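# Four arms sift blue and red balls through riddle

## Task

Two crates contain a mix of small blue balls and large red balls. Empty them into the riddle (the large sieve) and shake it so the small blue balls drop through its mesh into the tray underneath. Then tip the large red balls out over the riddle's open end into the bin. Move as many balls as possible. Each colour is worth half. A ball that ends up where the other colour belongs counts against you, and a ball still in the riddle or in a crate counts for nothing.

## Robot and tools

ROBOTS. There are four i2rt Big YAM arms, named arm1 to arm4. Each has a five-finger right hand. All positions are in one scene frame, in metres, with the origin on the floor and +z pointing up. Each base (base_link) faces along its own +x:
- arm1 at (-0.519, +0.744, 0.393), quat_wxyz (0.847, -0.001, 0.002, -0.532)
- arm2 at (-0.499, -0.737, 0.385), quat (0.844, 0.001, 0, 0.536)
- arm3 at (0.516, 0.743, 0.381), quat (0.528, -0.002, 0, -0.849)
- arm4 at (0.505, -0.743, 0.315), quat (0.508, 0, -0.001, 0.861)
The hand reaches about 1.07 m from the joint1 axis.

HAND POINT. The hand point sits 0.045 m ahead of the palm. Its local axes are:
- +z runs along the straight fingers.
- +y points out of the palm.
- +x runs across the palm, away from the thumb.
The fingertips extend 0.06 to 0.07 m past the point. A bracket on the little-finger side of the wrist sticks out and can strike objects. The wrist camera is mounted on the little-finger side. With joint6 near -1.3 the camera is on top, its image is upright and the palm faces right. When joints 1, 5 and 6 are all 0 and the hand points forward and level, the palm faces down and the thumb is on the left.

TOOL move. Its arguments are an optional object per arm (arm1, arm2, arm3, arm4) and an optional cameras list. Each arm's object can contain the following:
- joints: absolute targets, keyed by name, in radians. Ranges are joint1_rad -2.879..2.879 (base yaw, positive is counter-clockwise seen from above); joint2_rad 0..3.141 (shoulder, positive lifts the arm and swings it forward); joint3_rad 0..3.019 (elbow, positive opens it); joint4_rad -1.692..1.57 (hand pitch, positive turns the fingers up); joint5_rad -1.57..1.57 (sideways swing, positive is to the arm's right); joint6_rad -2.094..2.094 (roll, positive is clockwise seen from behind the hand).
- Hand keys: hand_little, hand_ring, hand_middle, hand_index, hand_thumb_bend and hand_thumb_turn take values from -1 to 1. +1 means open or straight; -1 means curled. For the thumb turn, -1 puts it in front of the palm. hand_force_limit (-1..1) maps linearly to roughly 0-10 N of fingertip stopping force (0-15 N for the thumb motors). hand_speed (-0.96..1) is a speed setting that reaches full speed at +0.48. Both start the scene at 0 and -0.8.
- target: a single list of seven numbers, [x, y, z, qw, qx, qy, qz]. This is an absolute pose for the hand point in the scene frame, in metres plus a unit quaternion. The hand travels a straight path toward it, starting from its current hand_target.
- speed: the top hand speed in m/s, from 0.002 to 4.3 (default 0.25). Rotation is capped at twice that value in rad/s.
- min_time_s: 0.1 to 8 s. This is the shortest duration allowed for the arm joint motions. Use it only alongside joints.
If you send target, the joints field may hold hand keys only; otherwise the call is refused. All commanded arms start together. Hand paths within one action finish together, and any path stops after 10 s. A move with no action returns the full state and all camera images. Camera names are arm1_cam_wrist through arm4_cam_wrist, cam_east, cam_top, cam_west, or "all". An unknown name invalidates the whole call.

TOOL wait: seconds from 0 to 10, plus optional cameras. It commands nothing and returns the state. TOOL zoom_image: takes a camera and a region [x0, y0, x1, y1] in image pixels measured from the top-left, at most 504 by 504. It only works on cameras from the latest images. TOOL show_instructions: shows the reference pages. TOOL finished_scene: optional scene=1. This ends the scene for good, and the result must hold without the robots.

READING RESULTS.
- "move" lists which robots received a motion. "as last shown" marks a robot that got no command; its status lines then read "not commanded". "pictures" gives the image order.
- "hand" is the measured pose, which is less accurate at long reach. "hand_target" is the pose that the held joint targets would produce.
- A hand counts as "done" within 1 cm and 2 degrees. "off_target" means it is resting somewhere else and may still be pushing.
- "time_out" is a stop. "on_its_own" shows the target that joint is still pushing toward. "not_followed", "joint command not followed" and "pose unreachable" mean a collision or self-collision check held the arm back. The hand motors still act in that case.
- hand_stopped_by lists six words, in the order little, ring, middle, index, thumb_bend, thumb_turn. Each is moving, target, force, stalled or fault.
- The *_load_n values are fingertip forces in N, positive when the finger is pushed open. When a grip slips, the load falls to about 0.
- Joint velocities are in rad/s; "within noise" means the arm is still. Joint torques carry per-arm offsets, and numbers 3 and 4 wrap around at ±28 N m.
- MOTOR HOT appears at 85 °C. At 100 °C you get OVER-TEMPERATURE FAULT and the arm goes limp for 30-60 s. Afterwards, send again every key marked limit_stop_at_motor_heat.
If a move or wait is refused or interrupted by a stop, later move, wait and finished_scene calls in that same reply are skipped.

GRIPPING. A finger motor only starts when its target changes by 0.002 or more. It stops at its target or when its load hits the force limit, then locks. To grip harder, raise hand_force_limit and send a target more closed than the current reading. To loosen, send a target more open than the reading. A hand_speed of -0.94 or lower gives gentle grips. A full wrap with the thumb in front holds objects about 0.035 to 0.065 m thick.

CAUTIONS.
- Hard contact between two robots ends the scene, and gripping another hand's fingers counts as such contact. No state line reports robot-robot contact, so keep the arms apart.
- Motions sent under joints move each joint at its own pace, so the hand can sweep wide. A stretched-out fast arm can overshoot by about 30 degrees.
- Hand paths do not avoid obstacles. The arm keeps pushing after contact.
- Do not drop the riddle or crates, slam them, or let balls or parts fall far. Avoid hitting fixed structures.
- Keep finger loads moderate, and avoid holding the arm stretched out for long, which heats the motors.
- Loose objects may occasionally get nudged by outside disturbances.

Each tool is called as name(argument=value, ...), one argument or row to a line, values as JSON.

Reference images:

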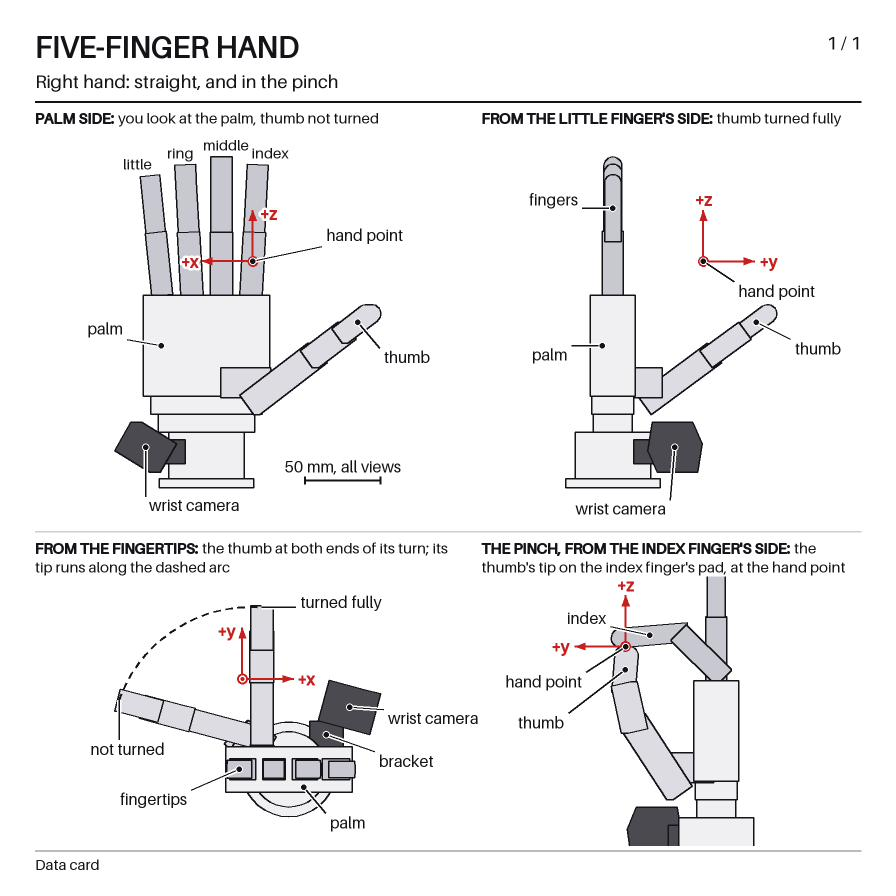

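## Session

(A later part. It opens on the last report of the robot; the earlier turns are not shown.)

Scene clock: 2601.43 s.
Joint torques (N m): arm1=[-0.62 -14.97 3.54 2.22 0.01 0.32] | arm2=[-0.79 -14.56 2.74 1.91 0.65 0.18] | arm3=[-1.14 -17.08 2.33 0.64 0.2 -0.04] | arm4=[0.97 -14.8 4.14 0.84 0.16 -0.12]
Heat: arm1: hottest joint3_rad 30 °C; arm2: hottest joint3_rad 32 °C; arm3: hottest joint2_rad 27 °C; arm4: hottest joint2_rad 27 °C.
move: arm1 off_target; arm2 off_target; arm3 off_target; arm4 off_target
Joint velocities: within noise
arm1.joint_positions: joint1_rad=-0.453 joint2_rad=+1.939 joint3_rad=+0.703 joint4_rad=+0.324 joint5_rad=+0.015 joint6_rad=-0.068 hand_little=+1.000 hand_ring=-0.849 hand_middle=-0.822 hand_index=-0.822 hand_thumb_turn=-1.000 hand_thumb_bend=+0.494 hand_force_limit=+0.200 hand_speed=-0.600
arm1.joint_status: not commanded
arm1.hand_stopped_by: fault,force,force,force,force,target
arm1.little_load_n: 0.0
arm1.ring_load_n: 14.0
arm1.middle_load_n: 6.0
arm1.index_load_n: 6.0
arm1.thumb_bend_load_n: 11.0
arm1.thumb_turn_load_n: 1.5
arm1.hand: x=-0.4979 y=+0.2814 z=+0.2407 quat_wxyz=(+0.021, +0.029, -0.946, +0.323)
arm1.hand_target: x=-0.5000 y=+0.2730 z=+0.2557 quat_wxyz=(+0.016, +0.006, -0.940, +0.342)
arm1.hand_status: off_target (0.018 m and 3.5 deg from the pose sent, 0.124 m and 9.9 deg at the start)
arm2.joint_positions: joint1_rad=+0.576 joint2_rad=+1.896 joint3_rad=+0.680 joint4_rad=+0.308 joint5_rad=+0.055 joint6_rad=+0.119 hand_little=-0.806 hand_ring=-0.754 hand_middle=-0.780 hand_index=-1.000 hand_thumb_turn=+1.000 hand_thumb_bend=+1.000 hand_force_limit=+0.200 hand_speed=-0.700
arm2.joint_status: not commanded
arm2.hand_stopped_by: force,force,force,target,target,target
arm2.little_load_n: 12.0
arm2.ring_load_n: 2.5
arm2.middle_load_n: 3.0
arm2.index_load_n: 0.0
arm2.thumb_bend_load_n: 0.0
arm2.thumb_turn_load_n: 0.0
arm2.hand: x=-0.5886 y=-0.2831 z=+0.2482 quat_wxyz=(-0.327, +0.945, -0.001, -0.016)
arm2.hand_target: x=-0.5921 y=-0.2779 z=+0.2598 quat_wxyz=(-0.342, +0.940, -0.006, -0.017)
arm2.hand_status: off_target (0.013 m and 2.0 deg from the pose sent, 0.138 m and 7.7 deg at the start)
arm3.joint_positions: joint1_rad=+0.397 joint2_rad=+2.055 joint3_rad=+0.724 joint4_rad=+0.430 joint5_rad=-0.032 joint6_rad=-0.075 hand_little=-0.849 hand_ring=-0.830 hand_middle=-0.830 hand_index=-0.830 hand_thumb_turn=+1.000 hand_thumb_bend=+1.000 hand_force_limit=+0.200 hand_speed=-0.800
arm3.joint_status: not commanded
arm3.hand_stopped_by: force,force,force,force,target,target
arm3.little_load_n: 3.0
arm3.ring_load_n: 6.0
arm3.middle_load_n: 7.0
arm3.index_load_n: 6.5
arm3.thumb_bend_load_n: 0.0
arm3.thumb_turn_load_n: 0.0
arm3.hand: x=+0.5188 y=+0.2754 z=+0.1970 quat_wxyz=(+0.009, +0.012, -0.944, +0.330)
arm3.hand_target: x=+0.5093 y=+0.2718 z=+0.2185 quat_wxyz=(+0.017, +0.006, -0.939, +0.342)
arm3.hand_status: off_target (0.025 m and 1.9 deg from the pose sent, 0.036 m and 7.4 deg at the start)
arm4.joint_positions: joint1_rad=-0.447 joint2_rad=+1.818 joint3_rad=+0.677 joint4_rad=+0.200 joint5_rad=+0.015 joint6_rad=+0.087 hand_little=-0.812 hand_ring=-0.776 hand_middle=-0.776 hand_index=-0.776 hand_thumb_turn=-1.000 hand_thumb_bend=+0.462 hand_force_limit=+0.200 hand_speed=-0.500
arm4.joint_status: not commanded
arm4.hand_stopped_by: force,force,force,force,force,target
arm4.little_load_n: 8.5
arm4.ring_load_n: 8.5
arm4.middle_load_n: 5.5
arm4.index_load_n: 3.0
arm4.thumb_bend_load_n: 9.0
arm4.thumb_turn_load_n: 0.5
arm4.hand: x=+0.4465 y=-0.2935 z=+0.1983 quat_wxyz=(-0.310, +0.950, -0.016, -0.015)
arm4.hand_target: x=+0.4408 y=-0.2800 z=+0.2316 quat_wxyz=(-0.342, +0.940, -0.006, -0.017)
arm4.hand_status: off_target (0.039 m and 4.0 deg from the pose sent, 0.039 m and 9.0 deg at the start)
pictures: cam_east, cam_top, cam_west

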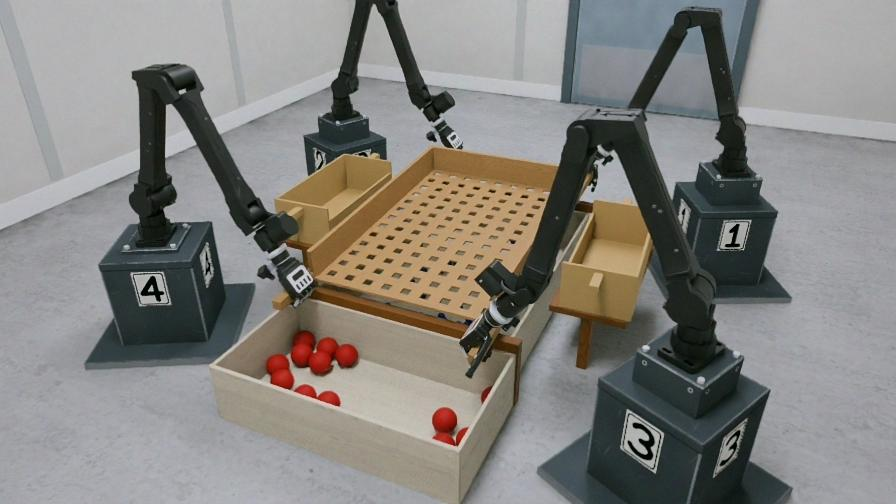

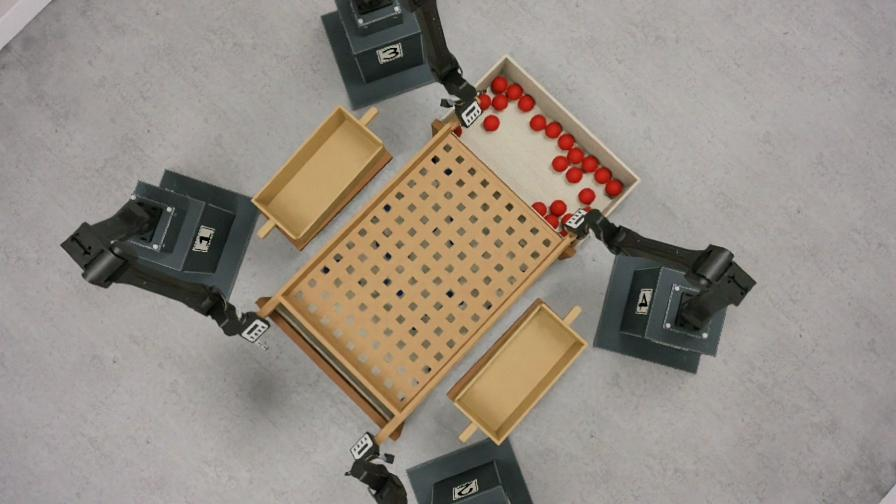

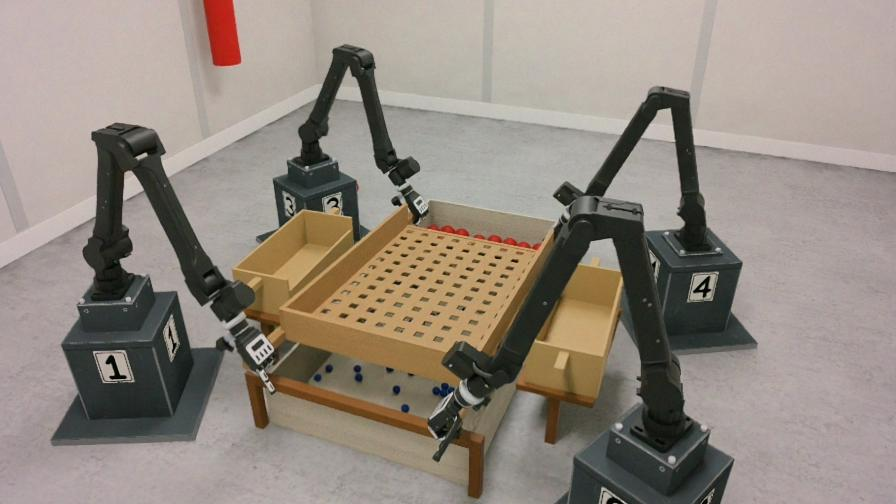

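move(
  arm1={"target": [-0.505, 0.274, 0.190, 0, 0, 0.9397, -0.3420], "speed": 0.08},
  arm2={"target": [-0.596, -0.280, 0.190, 0.3420, -0.9397, 0, 0], "speed": 0.08},
  arm3={"target": [0.504, 0.273, 0.195, 0, 0, 0.9397, -0.3420], "speed": 0.08},
  arm4={"target": [0.436, -0.283, 0.205, 0.3420, -0.9397, 0, 0], "speed": 0.08},
)

move(
  arm1={"target": [-0.505, 0.274, 0.168, 0, 0, 0.9397, -0.3420], "speed": 0.05},
  arm2={"target": [-0.596, -0.280, 0.168, 0.3420, -0.9397, 0, 0], "speed": 0.05},
  arm3={"target": [0.504, 0.273, 0.172, 0, 0, 0.9397, -0.3420], "speed": 0.05},
  arm4={"target": [0.436, -0.283, 0.174, 0.3420, -0.9397, 0, 0], "speed": 0.05},
  cameras=["all"],
)

Scene clock: 2610.57 s.
Joint torques (N m): arm1=[-0.62 -13.74 2.77 2.48 0.13 0.28] | arm2=[-0.97 -14.39 1.66 2.18 0.6 0.15] | arm3=[-1.61 -13.68 2.58 2.25 0.26 -0.11] | arm4=[1.26 -12.22 3.4 2.17 0.18 -0.09]
Heat: arm1: hottest joint3_rad 30 °C; arm2: hottest joint3_rad 30 °C; arm3: hottest joint2_rad 27 °C; arm4: hottest joint2_rad 26 °C.
move: arm1 off_target; arm2 done; arm3 off_target; arm4 off_target
Joint velocities: within noise
arm1.joint_positions: joint1_rad=-0.482 joint2_rad=+2.129 joint3_rad=+0.727 joint4_rad=+0.501 joint5_rad=-0.035 joint6_rad=-0.062 hand_little=+1.000 hand_ring=-0.849 hand_middle=-0.822 hand_index=-0.822 hand_thumb_turn=-1.000 hand_thumb_bend=+0.494 hand_force_limit=+0.200 hand_speed=-0.600
arm1.joint_status: not commanded
arm1.hand_stopped_by: fault,force,force,force,force,target
arm1.little_load_n: -0.5
arm1.ring_load_n: 14.5
arm1.middle_load_n: 6.0
arm1.index_load_n: 5.0
arm1.thumb_bend_load_n: 11.0
arm1.thumb_turn_load_n: 1.0
arm1.hand: x=-0.5015 y=+0.2814 z=+0.1839 quat_wxyz=(+0.001, +0.021, -0.944, +0.329)
arm1.hand_target: x=-0.5050 y=+0.2741 z=+0.1900 quat_wxyz=(+0.000, +0.000, -0.940, +0.342)
arm1.hand_status: off_target (0.010 m and 2.8 deg from the pose sent, 0.052 m and 4.7 deg at the start)
arm2.joint_positions: joint1_rad=+0.605 joint2_rad=+2.105 joint3_rad=+0.708 joint4_rad=+0.493 joint5_rad=+0.100 joint6_rad=+0.120 hand_little=-0.806 hand_ring=-0.754 hand_middle=-0.780 hand_index=-1.000 hand_thumb_turn=+1.000 hand_thumb_bend=+1.000 hand_force_limit=+0.200 hand_speed=-0.700
arm2.joint_status: not commanded
arm2.hand_stopped_by: force,force,force,target,target,target
arm2.little_load_n: 11.5
arm2.ring_load_n: 3.5
arm2.middle_load_n: 3.0
arm2.index_load_n: 0.0
arm2.thumb_bend_load_n: 0.0
arm2.thumb_turn_load_n: 0.0
arm2.hand: x=-0.5932 y=-0.2832 z=+0.1839 quat_wxyz=(-0.331, +0.944, +0.005, +0.000)
arm2.hand_target: x=-0.5960 y=-0.2800 z=+0.1899 quat_wxyz=(-0.342, +0.940, +0.000, +0.000)
arm2.hand_status: done (0.007 m and 1.5 deg from the pose sent, 0.059 m and 2.7 deg at the start)
arm3.joint_positions: joint1_rad=+0.371 joint2_rad=+2.089 joint3_rad=+0.731 joint4_rad=+0.459 joint5_rad=-0.079 joint6_rad=-0.066 hand_little=-0.849 hand_ring=-0.830 hand_middle=-0.830 hand_index=-0.830 hand_thumb_turn=+1.000 hand_thumb_bend=+1.000 hand_force_limit=+0.200 hand_speed=-0.800
arm3.joint_status: not commanded
arm3.hand_stopped_by: force,force,force,force,target,target
arm3.little_load_n: 3.5
arm3.ring_load_n: 5.5
arm3.middle_load_n: 6.5
arm3.index_load_n: 5.5
arm3.thumb_bend_load_n: 0.5
arm3.thumb_turn_load_n: 0.0
arm3.hand: x=+0.5163 y=+0.2746 z=+0.1884 quat_wxyz=(-0.010, +0.004, -0.943, +0.332)
arm3.hand_target: x=+0.5042 y=+0.2731 z=+0.1947 quat_wxyz=(+0.000, +0.000, -0.940, +0.342)
arm3.hand_status: off_target (0.014 m and 1.7 deg from the pose sent, 0.015 m and 2.3 deg at the start)
arm4.joint_positions: joint1_rad=-0.420 joint2_rad=+1.858 joint3_rad=+0.674 joint4_rad=+0.248 joint5_rad=+0.061 joint6_rad=+0.083 hand_little=-0.812 hand_ring=-0.776 hand_middle=-0.776 hand_index=-0.776 hand_thumb_turn=-1.000 hand_thumb_bend=+0.462 hand_force_limit=+0.200 hand_speed=-0.500
arm4.joint_status: not commanded
arm4.hand_stopped_by: force,force,force,force,force,target
arm4.little_load_n: 8.5
arm4.ring_load_n: 9.0
arm4.middle_load_n: 6.0
arm4.index_load_n: 4.5
arm4.thumb_bend_load_n: 9.0
arm4.thumb_turn_load_n: 0.5
arm4.hand: x=+0.4437 y=-0.2939 z=+0.1843 quat_wxyz=(-0.314, +0.949, -0.009, +0.003)
arm4.hand_target: x=+0.4361 y=-0.2832 z=+0.2043 quat_wxyz=(-0.342, +0.940, +0.000, +0.000)
arm4.hand_status: off_target (0.025 m and 3.6 deg from the pose sent, 0.016 m and 4.6 deg at the start)
pictures: none

Scene clock: 2611.80 s.
Joint torques (N m): arm1=[-0.38 -9.35 5.3 2.21 0.5 0.3] | arm2=[-1.14 -10.87 2.56 1.95 0.2 0.09] | arm3=[-1.61 -10.93 3.51 2.56 0.28 -0.11] | arm4=[0.85 -8.29 4.07 2.48 0.13 -0.11]
Heat: arm1: hottest joint3_rad 30 °C; arm2: hottest joint3_rad 30 °C; arm3: hottest joint2_rad 27 °C; arm4: hottest joint2_rad 26 °C.
move: arm1 off_target; arm2 off_target; arm3 off_target; arm4 done
Joint velocities: within noise
arm1.joint_positions: joint1_rad=-0.485 joint2_rad=+2.145 joint3_rad=+0.713 joint4_rad=+0.563 joint5_rad=-0.044 joint6_rad=-0.065 hand_little=+1.000 hand_ring=-0.849 hand_middle=-0.822 hand_index=-0.822 hand_thumb_turn=-1.000 hand_thumb_bend=+0.494 hand_force_limit=+0.200 hand_speed=-0.600
arm1.joint_status: not commanded
arm1.hand_stopped_by: fault,force,force,force,force,target
arm1.little_load_n: 0.0
arm1.ring_load_n: 13.5
arm1.middle_load_n: 6.5
arm1.index_load_n: 7.5
arm1.thumb_bend_load_n: 11.5
arm1.thumb_turn_load_n: 1.5
arm1.hand: x=-0.5013 y=+0.2806 z=+0.1819 quat_wxyz=(-0.001, +0.022, -0.939, +0.344)
arm1.hand_target: x=-0.5050 y=+0.2749 z=+0.1685 quat_wxyz=(+0.000, +0.000, -0.940, +0.342)
arm1.hand_status: off_target (0.016 m and 2.6 deg from the pose sent, 0.018 m and 2.8 deg at the start)
arm2.joint_positions: joint1_rad=+0.606 joint2_rad=+2.135 joint3_rad=+0.710 joint4_rad=+0.553 joint5_rad=+0.110 joint6_rad=+0.126 hand_little=-0.807 hand_ring=-0.754 hand_middle=-0.780 hand_index=-1.000 hand_thumb_turn=+1.000 hand_thumb_bend=+1.000 hand_force_limit=+0.200 hand_speed=-0.700
arm2.joint_status: not commanded
arm2.hand_stopped_by: force,force,force,target,target,target
arm2.little_load_n: 0.0
arm2.ring_load_n: 0.0
arm2.middle_load_n: 0.0
arm2.index_load_n: 0.0
arm2.thumb_bend_load_n: 0.0
arm2.thumb_turn_load_n: 0.0
arm2.hand: x=-0.5934 y=-0.2769 z=+0.1787 quat_wxyz=(-0.346, +0.938, +0.000, +0.001)
arm2.hand_target: x=-0.5959 y=-0.2803 z=+0.1683 quat_wxyz=(-0.342, +0.940, +0.000, +0.000)
arm2.hand_status: off_target (0.011 m and 0.5 deg from the pose sent, 0.017 m and 1.5 deg at the start)
arm3.joint_positions: joint1_rad=+0.371 joint2_rad=+2.127 joint3_rad=+0.734 joint4_rad=+0.509 joint5_rad=-0.080 joint6_rad=-0.066 hand_little=-0.849 hand_ring=-0.830 hand_middle=-0.830 hand_index=-0.830 hand_thumb_turn=+1.000 hand_thumb_bend=+1.000 hand_force_limit=+0.200 hand_speed=-0.800
arm3.joint_status: not commanded
arm3.hand_stopped_by: force,force,force,force,target,target
arm3.little_load_n: 2.5
arm3.ring_load_n: 4.5
arm3.middle_load_n: 6.0
arm3.index_load_n: 5.0
arm3.thumb_bend_load_n: 0.0
arm3.thumb_turn_load_n: 0.0
arm3.hand: x=+0.5162 y=+0.2732 z=+0.1779 quat_wxyz=(-0.010, +0.004, -0.941, +0.339)
arm3.hand_target: x=+0.5042 y=+0.2733 z=+0.1722 quat_wxyz=(+0.000, +0.000, -0.940, +0.342)
arm3.hand_status: off_target (0.014 m and 1.3 deg from the pose sent, 0.021 m and 1.7 deg at the start)
arm4.joint_positions: joint1_rad=-0.415 joint2_rad=+1.902 joint3_rad=+0.665 joint4_rad=+0.337 joint5_rad=+0.063 joint6_rad=+0.086 hand_little=-0.813 hand_ring=-0.777 hand_middle=-0.776 hand_index=-0.777 hand_thumb_turn=-1.000 hand_thumb_bend=+0.462 hand_force_limit=+0.200 hand_speed=-0.500
arm4.joint_status: not commanded
arm4.hand_stopped_by: force,force,force,force,force,target
arm4.little_load_n: 1.5
arm4.ring_load_n: 0.0
arm4.middle_load_n: 5.5
arm4.index_load_n: 0.0
arm4.thumb_bend_load_n: 9.5
arm4.thumb_turn_load_n: 0.5
arm4.hand: x=+0.4411 y=-0.2893 z=+0.1735 quat_wxyz=(-0.331, +0.944, -0.009, +0.001)
arm4.hand_target: x=+0.4360 y=-0.2830 z=+0.1743 quat_wxyz=(-0.342, +0.940, +0.000, +0.000)
arm4.hand_status: done (0.008 m and 1.7 deg from the pose sent, 0.017 m and 3.6 deg at the start)
pictures: arm1_cam_wrist, arm2_cam_wrist, arm3_cam_wrist, arm4_cam_wrist, cam_east, cam_top, cam_west

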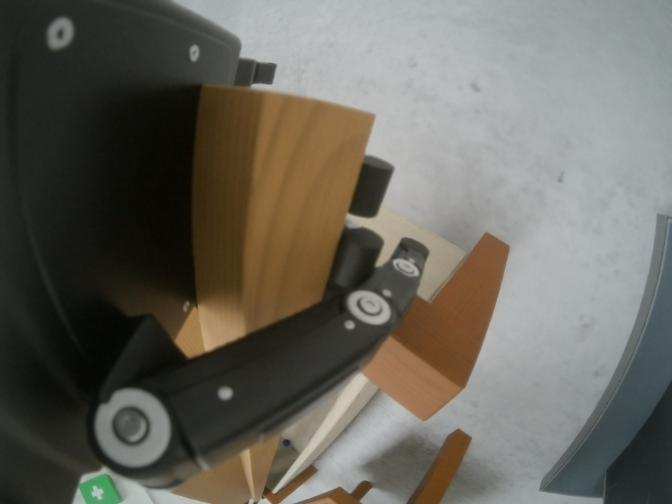

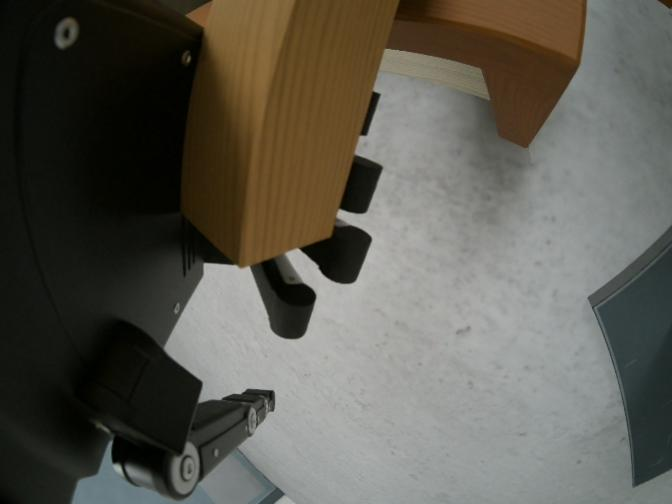

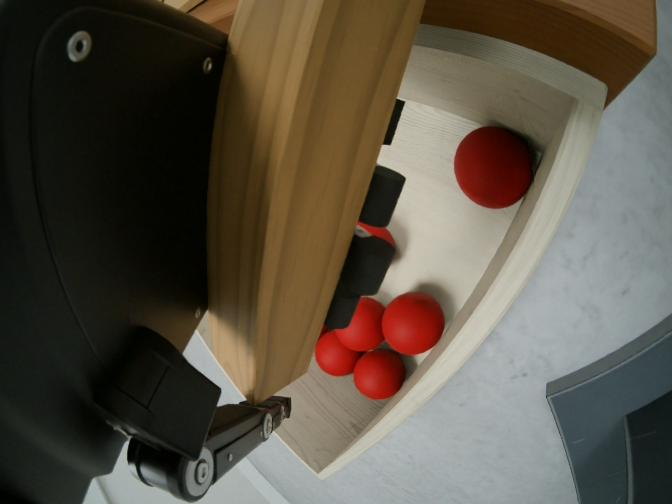

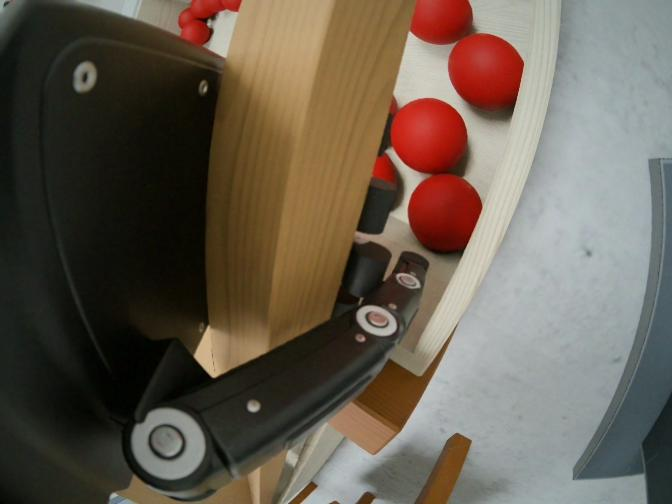

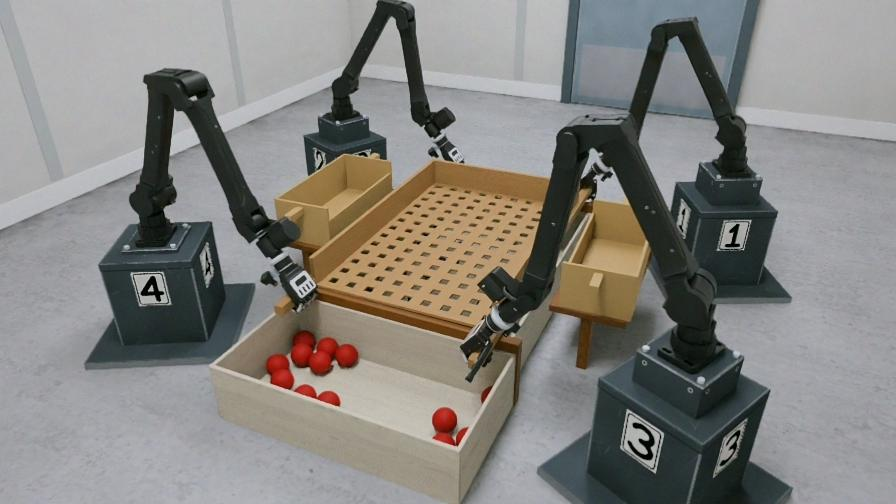

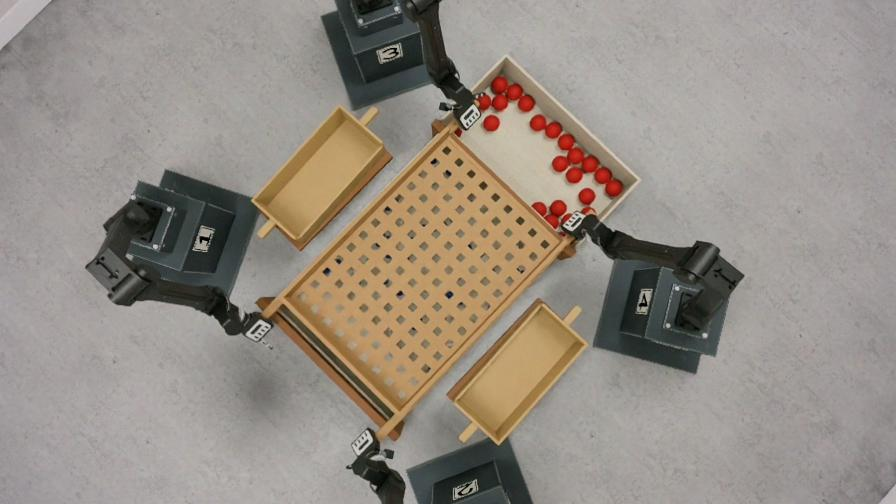

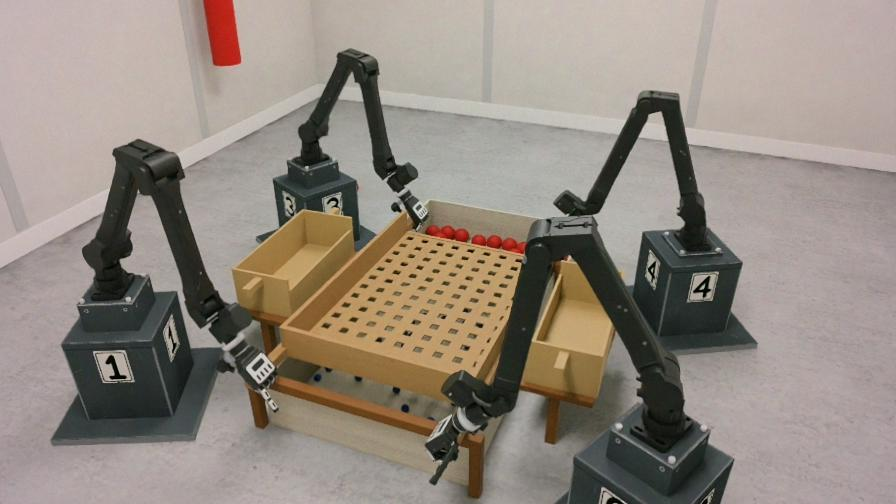

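move(
  arm1={"target": [-0.512, 0.274, 0.205, 0, 0, 0.9397, -0.3420], "speed": 0.08},
  arm2={"target": [-0.605, -0.280, 0.205, 0.3420, -0.9397, 0, 0], "speed": 0.08},
  arm3={"target": [0.494, 0.273, 0.210, 0, 0, 0.9397, -0.3420], "speed": 0.08},
  arm4={"target": [0.426, -0.283, 0.215, 0.3420, -0.9397, 0, 0], "speed": 0.08},
)

move(
  arm1={"target": [-0.514, 0.275, 0.166, 0, 0, 0.9397, -0.3420], "speed": 0.05},
  arm2={"target": [-0.607, -0.282, 0.166, 0.3420, -0.9397, 0, 0], "speed": 0.05},
  arm3={"target": [0.492, 0.274, 0.174, 0, 0, 0.9397, -0.3420], "speed": 0.05},
  arm4={"target": [0.424, -0.284, 0.176, 0.3420, -0.9397, 0, 0], "speed": 0.05},
  cameras=["arm1_cam_wrist", "arm2_cam_wrist", "cam_west", "cam_top"],
)

zoom_image(
  camera="cam_west",
  region=[200, 300, 520, 500],
)

Scene clock: 2626.00 s.
Joint torques (N m): arm1=[-0.44 -17.85 1.46 0.98 0.03 0.29] | arm2=[-0.56 -19.37 0.76 0.8 0.51 0.15] | arm3=[-2.02 -17.03 1.88 0.44 0.29 -0.12] | arm4=[0.79 -14.21 4.18 0.49 0.27 -0.06]
Heat: arm1: hottest joint3_rad 29 °C; arm2: hottest joint3_rad 28 °C; arm3: hottest joint2_rad 26 °C; arm4: hottest joint2_rad 26 °C.
move: arm1 off_target; arm2 off_target; arm3 off_target; arm4 off_target
Joint velocities: within noise
arm1.joint_positions: joint1_rad=-0.502 joint2_rad=+2.136 joint3_rad=+0.732 joint4_rad=+0.507 joint5_rad=-0.043 joint6_rad=-0.077 hand_little=+1.000 hand_ring=-0.849 hand_middle=-0.822 hand_index=-0.822 hand_thumb_turn=-1.000 hand_thumb_bend=+0.494 hand_force_limit=+0.200 hand_speed=-0.600
arm1.joint_status: not commanded
arm1.hand_stopped_by: fault,force,force,force,force,target
arm1.little_load_n: 0.0
arm1.ring_load_n: 16.0
arm1.middle_load_n: 6.5
arm1.index_load_n: 5.0
arm1.thumb_bend_load_n: 11.0
arm1.thumb_turn_load_n: 1.5
arm1.hand: x=-0.5102 y=+0.2790 z=+0.1825 quat_wxyz=(+0.003, +0.019, -0.943, +0.331)
arm1.hand_target: x=-0.5119 y=+0.2739 z=+0.2037 quat_wxyz=(+0.000, +0.000, -0.940, +0.342)
arm1.hand_status: off_target (0.023 m and 2.6 deg from the pose sent, 0.026 m and 2.6 deg at the start)
arm2.joint_positions: joint1_rad=+0.625 joint2_rad=+2.116 joint3_rad=+0.713 joint4_rad=+0.490 joint5_rad=+0.118 joint6_rad=+0.139 hand_little=-0.807 hand_ring=-0.754 hand_middle=-0.779 hand_index=-1.000 hand_thumb_turn=+1.000 hand_thumb_bend=+1.000 hand_force_limit=+0.200 hand_speed=-0.700
arm2.joint_status: not commanded
arm2.hand_stopped_by: force,force,force,target,target,target
arm2.little_load_n: 5.5
arm2.ring_load_n: 0.0
arm2.middle_load_n: 8.0
arm2.index_load_n: 0.0
arm2.thumb_bend_load_n: 0.0
arm2.thumb_turn_load_n: 0.0
arm2.hand: x=-0.6000 y=-0.2851 z=+0.1799 quat_wxyz=(-0.328, +0.945, +0.003, +0.002)
arm2.hand_target: x=-0.6050 y=-0.2799 z=+0.2033 quat_wxyz=(-0.342, +0.940, +0.000, +0.000)
arm2.hand_status: off_target (0.026 m and 1.7 deg from the pose sent, 0.029 m and 0.6 deg at the start)
arm3.joint_positions: joint1_rad=+0.348 joint2_rad=+2.087 joint3_rad=+0.736 joint4_rad=+0.458 joint5_rad=-0.097 joint6_rad=-0.082 hand_little=-0.849 hand_ring=-0.830 hand_middle=-0.830 hand_index=-0.830 hand_thumb_turn=+1.000 hand_thumb_bend=+1.000 hand_force_limit=+0.200 hand_speed=-0.800
arm3.joint_status: not commanded
arm3.hand_stopped_by: force,force,force,force,target,target
arm3.little_load_n: 3.5
arm3.ring_load_n: 5.5
arm3.middle_load_n: 6.5
arm3.index_load_n: 5.5
arm3.thumb_bend_load_n: 0.0
arm3.thumb_turn_load_n: 0.0
arm3.hand: x=+0.5075 y=+0.2720 z=+0.1903 quat_wxyz=(-0.012, +0.003, -0.942, +0.336)
arm3.hand_target: x=+0.4945 y=+0.2728 z=+0.2085 quat_wxyz=(+0.000, +0.000, -0.940, +0.342)
arm3.hand_status: off_target (0.024 m and 1.6 deg from the pose sent, 0.039 m and 1.3 deg at the start)
arm4.joint_positions: joint1_rad=-0.390 joint2_rad=+1.859 joint3_rad=+0.667 joint4_rad=+0.261 joint5_rad=+0.076 joint6_rad=+0.100 hand_little=-0.812 hand_ring=-0.776 hand_middle=-0.776 hand_index=-0.776 hand_thumb_turn=-1.000 hand_thumb_bend=+0.462 hand_force_limit=+0.200 hand_speed=-0.500
arm4.joint_status: not commanded
arm4.hand_stopped_by: force,force,force,force,force,target
arm4.little_load_n: 7.0
arm4.ring_load_n: 7.5
arm4.middle_load_n: 5.5
arm4.index_load_n: 4.0
arm4.thumb_bend_load_n: 9.5
arm4.thumb_turn_load_n: 0.5
arm4.hand: x=+0.4319 y=-0.2961 z=+0.1837 quat_wxyz=(-0.317, +0.948, -0.005, +0.002)
arm4.hand_target: x=+0.4259 y=-0.2830 z=+0.2133 quat_wxyz=(-0.342, +0.940, +0.000, +0.000)
arm4.hand_status: off_target (0.034 m and 3.1 deg from the pose sent, 0.045 m and 1.7 deg at the start)
pictures: none

Scene clock: 2627.37 s.
Joint torques (N m): arm1=[-0.73 -13.27 2.47 2.44 -0.07 0.25] | arm2=[-0.32 -12.63 1.74 2.41 0.24 0.17] | arm3=[-1.61 -12.86 2.47 2.67 0.4 -0.18] | arm4=[1.2 -8.53 3.96 2.48 0.12 -0.04]
Heat: arm1: hottest joint3_rad 29 °C; arm2: hottest joint3_rad 28 °C; arm3: hottest joint2_rad 26 °C; arm4: hottest joint2_rad 26 °C.
move: arm1 off_target; arm2 done; arm3 off_target; arm4 done
Joint velocities: within noise
arm1.joint_positions: joint1_rad=-0.504 joint2_rad=+2.197 joint3_rad=+0.745 joint4_rad=+0.559 joint5_rad=-0.043 joint6_rad=-0.077 hand_little=+1.000 hand_ring=-0.849 hand_middle=-0.822 hand_index=-0.822 hand_thumb_turn=-1.000 hand_thumb_bend=+0.494 hand_force_limit=+0.200 hand_speed=-0.600
arm1.joint_status: not commanded
arm1.hand_stopped_by: fault,force,force,force,force,target
arm1.little_load_n: 0.0
arm1.ring_load_n: 12.5
arm1.middle_load_n: 4.5
arm1.index_load_n: 1.5
arm1.thumb_bend_load_n: 10.5
arm1.thumb_turn_load_n: 1.0
arm1.hand: x=-0.5111 y=+0.2794 z=+0.1638 quat_wxyz=(+0.004, +0.019, -0.943, +0.333)
arm1.hand_target: x=-0.5142 y=+0.2750 z=+0.1661 quat_wxyz=(+0.000, +0.000, -0.940, +0.342)
arm1.hand_status: off_target (0.006 m and 2.4 deg from the pose sent, 0.017 m and 2.6 deg at the start)
arm2.joint_positions: joint1_rad=+0.631 joint2_rad=+2.159 joint3_rad=+0.722 joint4_rad=+0.541 joint5_rad=+0.127 joint6_rad=+0.139 hand_little=-0.807 hand_ring=-0.754 hand_middle=-0.779 hand_index=-1.000 hand_thumb_turn=+1.000 hand_thumb_bend=+1.000 hand_force_limit=+0.200 hand_speed=-0.700
arm2.joint_status: not commanded
arm2.hand_stopped_by: force,force,force,target,target,target
arm2.little_load_n: 2.5
arm2.ring_load_n: 0.0
arm2.middle_load_n: 4.0
arm2.index_load_n: 0.0
arm2.thumb_bend_load_n: 0.0
arm2.thumb_turn_load_n: 0.0
arm2.hand: x=-0.6015 y=-0.2821 z=+0.1688 quat_wxyz=(-0.336, +0.942, +0.003, +0.004)
arm2.hand_target: x=-0.6070 y=-0.2820 z=+0.1662 quat_wxyz=(-0.342, +0.940, +0.000, +0.000)
arm2.hand_status: done (0.006 m and 0.9 deg from the pose sent, 0.016 m and 1.8 deg at the start)
arm3.joint_positions: joint1_rad=+0.344 joint2_rad=+2.138 joint3_rad=+0.744 joint4_rad=+0.497 joint5_rad=-0.103 joint6_rad=-0.086 hand_little=-0.849 hand_ring=-0.830 hand_middle=-0.830 hand_index=-0.830 hand_thumb_turn=+1.000 hand_thumb_bend=+1.000 hand_force_limit=+0.200 hand_speed=-0.800
arm3.joint_status: not commanded
arm3.hand_stopped_by: force,force,force,force,target,target
arm3.little_load_n: 2.5
arm3.ring_load_n: 4.5
arm3.middle_load_n: 5.5
arm3.index_load_n: 5.0
arm3.thumb_bend_load_n: 0.0
arm3.thumb_turn_load_n: 0.0
arm3.hand: x=+0.5067 y=+0.2742 z=+0.1740 quat_wxyz=(-0.013, +0.004, -0.942, +0.334)
arm3.hand_target: x=+0.4922 y=+0.2742 z=+0.1740 quat_wxyz=(+0.000, +0.000, -0.940, +0.342)
arm3.hand_status: off_target (0.015 m and 1.8 deg from the pose sent, 0.023 m and 1.6 deg at the start)
arm4.joint_positions: joint1_rad=-0.387 joint2_rad=+1.898 joint3_rad=+0.667 joint4_rad=+0.326 joint5_rad=+0.083 joint6_rad=+0.103 hand_little=-0.812 hand_ring=-0.777 hand_middle=-0.776 hand_index=-0.777 hand_thumb_turn=-1.000 hand_thumb_bend=+0.462 hand_force_limit=+0.200 hand_speed=-0.500
arm4.joint_status: not commanded
arm4.hand_stopped_by: force,force,force,force,force,target
arm4.little_load_n: 2.0
arm4.ring_load_n: 1.0
arm4.middle_load_n: 5.5
arm4.index_load_n: 0.0
arm4.thumb_bend_load_n: 9.5
arm4.thumb_turn_load_n: 0.5
arm4.hand: x=+0.4315 y=-0.2901 z=+0.1746 quat_wxyz=(-0.330, +0.944, -0.007, +0.003)
arm4.hand_target: x=+0.4240 y=-0.2841 z=+0.1761 quat_wxyz=(-0.342, +0.940, +0.000, +0.000)
arm4.hand_status: done (0.010 m and 1.7 deg from the pose sent, 0.016 m and 3.1 deg at the start)
pictures: arm1_cam_wrist, arm2_cam_wrist, cam_top, cam_west

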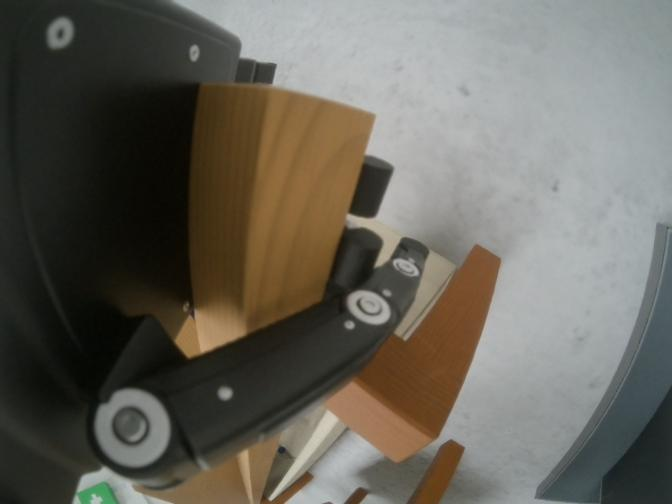

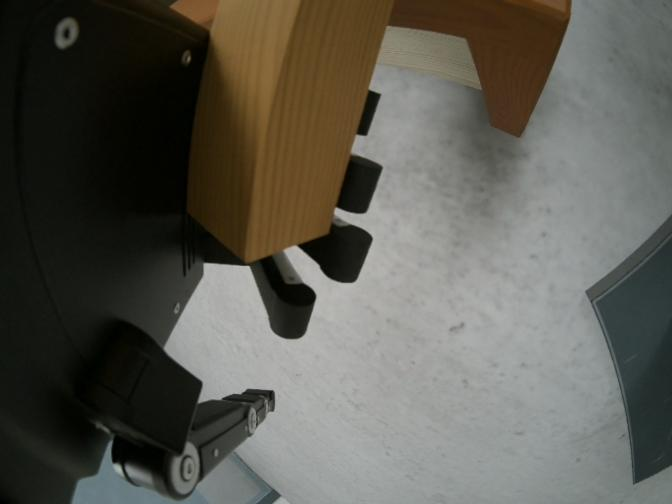

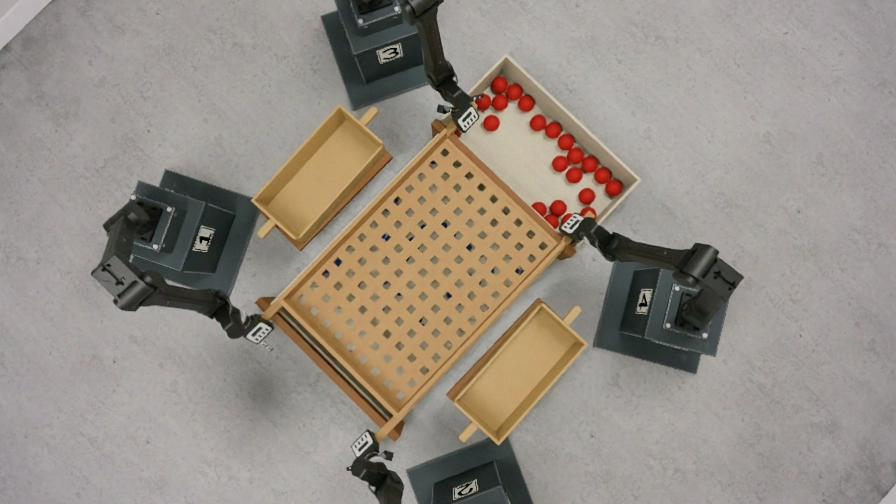

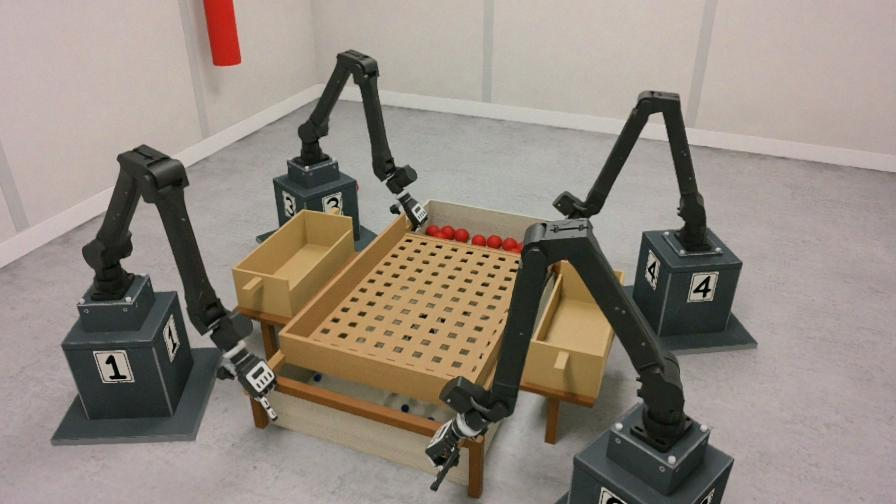

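Scaled by 1.575 from the camera's image (finer frame: 1280x720).

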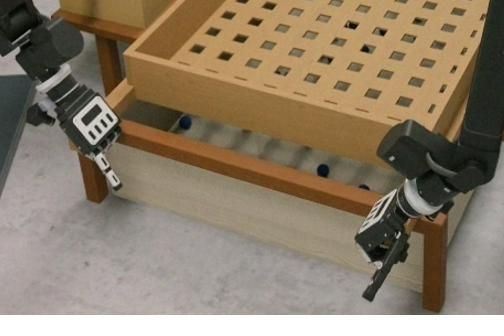

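move(
  arm1={"joints": {"hand_ring": 1.0, "hand_middle": 1.0, "hand_index": 1.0, "hand_thumb_bend": 1.0, "hand_speed": -0.4}},
  arm2={"joints": {"hand_little": 1.0, "hand_ring": 1.0, "hand_middle": 1.0, "hand_index": 1.0, "hand_speed": -0.4}},
  arm3={"joints": {"hand_little": 1.0, "hand_ring": 1.0, "hand_middle": 1.0, "hand_index": 1.0, "hand_speed": -0.4}},
  arm4={"joints": {"hand_little": 1.0, "hand_ring": 1.0, "hand_middle": 1.0, "hand_index": 1.0, "hand_thumb_bend": 1.0, "hand_speed": -0.4}},
  cameras=["all"],
)

Scene clock: 2647.37 s.
Joint torques (N m): arm1=[-0.38 -13.27 2.5 2.32 -0.07 0.08] | arm2=[-0.91 -12.51 1.84 2.32 0.24 0.07] | arm3=[-2.14 -12.22 2.8 2.44 0.42 -0.15] | arm4=[0.44 -7.41 4.16 1.76 0.14 -0.04]
Heat: arm1: hottest joint3_rad 28 °C; arm2: hottest joint3_rad 27 °C; arm3: hottest joint2_rad 26 °C; arm4: hottest joint2_rad 25 °C.
move: arm1 done; arm2 done; arm3 done; arm4 off_target
Joint velocities: within noise
arm1.joint_positions: joint1_rad=-0.508 joint2_rad=+2.197 joint3_rad=+0.745 joint4_rad=+0.563 joint5_rad=-0.043 joint6_rad=-0.056 hand_little=+1.000 hand_ring=+1.000 hand_middle=+1.000 hand_index=+1.000 hand_thumb_turn=-1.000 hand_thumb_bend=+1.000 hand_force_limit=+0.200 hand_speed=-0.400
arm1.joint_status: all done
arm1.hand_stopped_by: fault,target,target,target,target,target
arm1.little_load_n: -0.5
arm1.ring_load_n: 0.0
arm1.middle_load_n: 0.0
arm1.index_load_n: 0.0
arm1.thumb_bend_load_n: 0.0
arm1.thumb_turn_load_n: 0.0
arm1.hand: x=-0.5115 y=+0.2778 z=+0.1647 quat_wxyz=(+0.001, +0.007, -0.942, +0.335)
arm1.hand_target: x=-0.5140 y=+0.2749 z=+0.1661 quat_wxyz=(+0.000, +0.000, -0.940, +0.342)
arm1.hand_status: not commanded
arm2.joint_positions: joint1_rad=+0.631 joint2_rad=+2.159 joint3_rad=+0.722 joint4_rad=+0.547 joint5_rad=+0.128 joint6_rad=+0.148 hand_little=+1.000 hand_ring=+1.000 hand_middle=+1.000 hand_index=+1.000 hand_thumb_turn=+1.000 hand_thumb_bend=+1.000 hand_force_limit=+0.200 hand_speed=-0.400
arm2.joint_status: all done
arm2.hand_stopped_by: target,target,target,target,target,target
arm2.little_load_n: 0.0
arm2.ring_load_n: 0.0
arm2.middle_load_n: 0.0
arm2.index_load_n: 0.0
arm2.thumb_bend_load_n: 0.0
arm2.thumb_turn_load_n: 0.0
arm2.hand: x=-0.6022 y=-0.2803 z=+0.1698 quat_wxyz=(-0.339, +0.941, -0.001, +0.003)
arm2.hand_target: x=-0.6070 y=-0.2820 z=+0.1662 quat_wxyz=(-0.342, +0.940, +0.000, +0.000)
arm2.hand_status: not commanded
arm3.joint_positions: joint1_rad=+0.344 joint2_rad=+2.137 joint3_rad=+0.741 joint4_rad=+0.502 joint5_rad=-0.103 joint6_rad=-0.086 hand_little=+1.000 hand_ring=+1.000 hand_middle=+1.000 hand_index=+1.000 hand_thumb_turn=+1.000 hand_thumb_bend=+1.000 hand_force_limit=+0.200 hand_speed=-0.400
arm3.joint_status: all done
arm3.hand_stopped_by: target,target,target,target,target,target
arm3.little_load_n: 0.0
arm3.ring_load_n: 0.0
arm3.middle_load_n: 0.0
arm3.index_load_n: 0.0
arm3.thumb_bend_load_n: 0.0
arm3.thumb_turn_load_n: -0.5
arm3.hand: x=+0.5069 y=+0.2745 z=+0.1744 quat_wxyz=(-0.014, +0.005, -0.942, +0.336)
arm3.hand_target: x=+0.4922 y=+0.2743 z=+0.1741 quat_wxyz=(+0.000, +0.000, -0.940, +0.341)
arm3.hand_status: not commanded
arm4.joint_positions: joint1_rad=-0.380 joint2_rad=+1.883 joint3_rad=+0.666 joint4_rad=+0.347 joint5_rad=+0.082 joint6_rad=+0.103 hand_little=+1.000 hand_ring=+1.000 hand_middle=+1.000 hand_index=-0.212 hand_thumb_turn=-1.000 hand_thumb_bend=+1.000 hand_force_limit=+0.200 hand_speed=-0.400
arm4.joint_status: hand_index off_target (ended at -0.212, target +1.000); the others done
arm4.hand_stopped_by: target,target,target,stalled,target,target
arm4.little_load_n: 0.0
arm4.ring_load_n: 0.0
arm4.middle_load_n: 0.0
arm4.index_load_n: -13.0
arm4.thumb_bend_load_n: 0.0
arm4.thumb_turn_load_n: 0.0
arm4.hand: x=+0.4268 y=-0.2819 z=+0.1838 quat_wxyz=(-0.346, +0.938, -0.004, +0.000)
arm4.hand_target: x=+0.4240 y=-0.2842 z=+0.1762 quat_wxyz=(-0.342, +0.940, +0.000, +0.000)
arm4.hand_status: not commanded
pictures: arm1_cam_wrist, arm2_cam_wrist, arm3_cam_wrist, arm4_cam_wrist, cam_east, cam_top, cam_west

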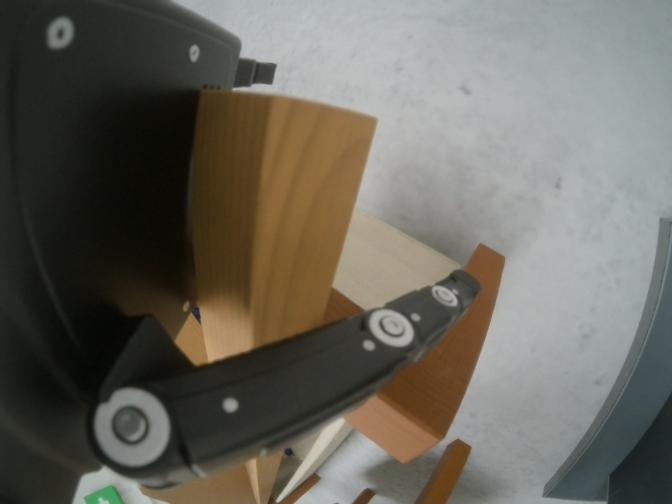

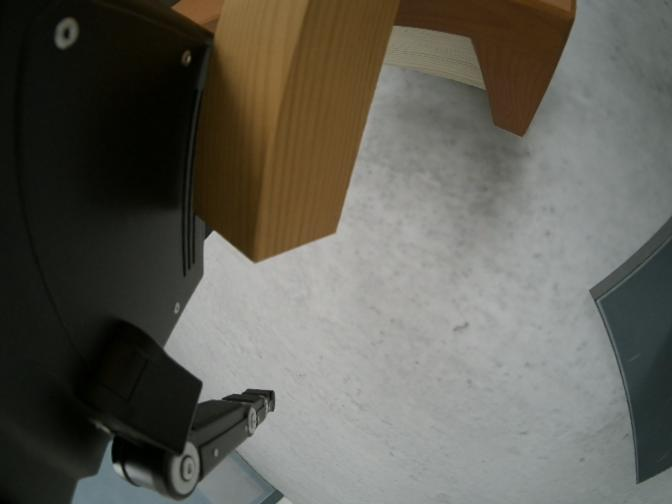

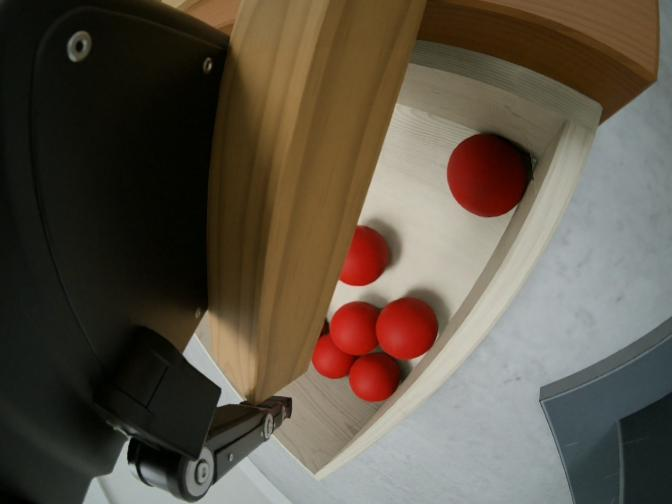

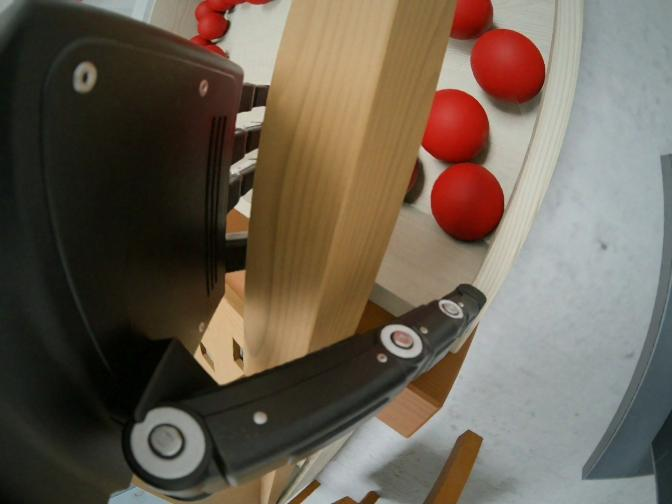

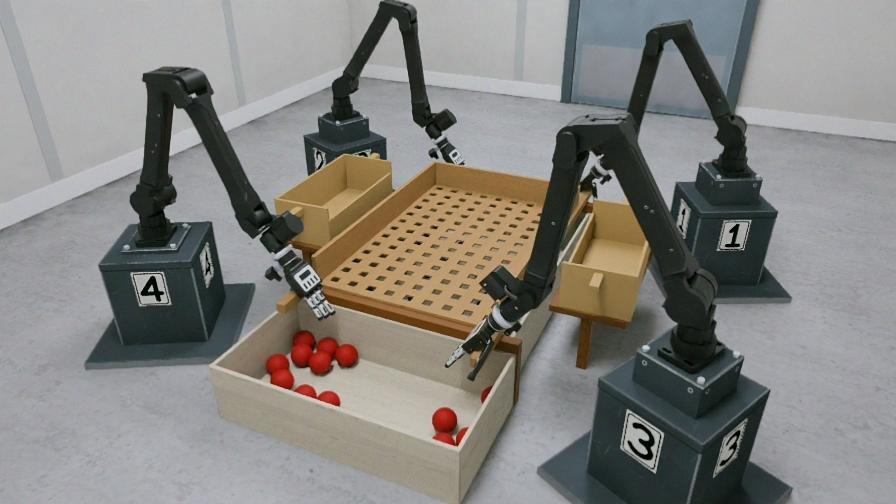

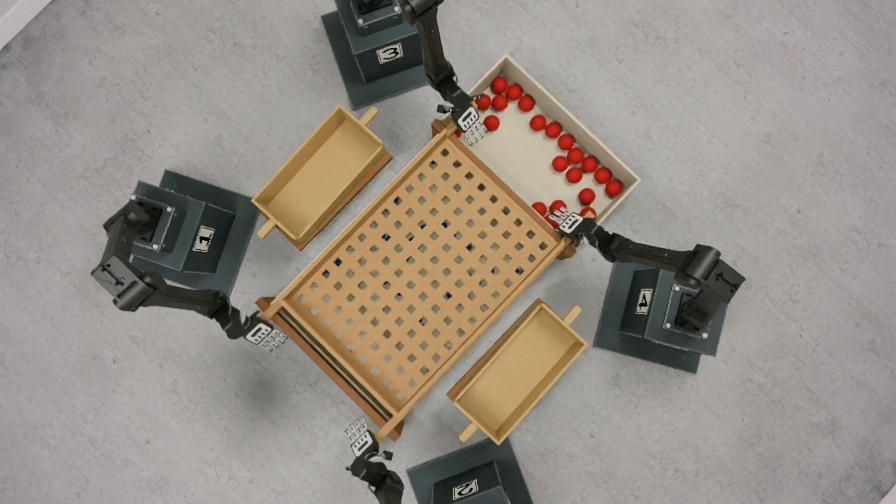

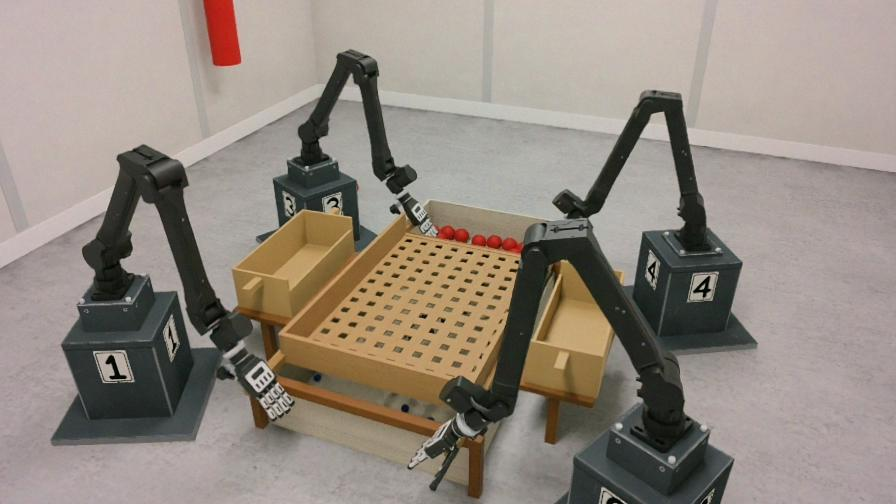

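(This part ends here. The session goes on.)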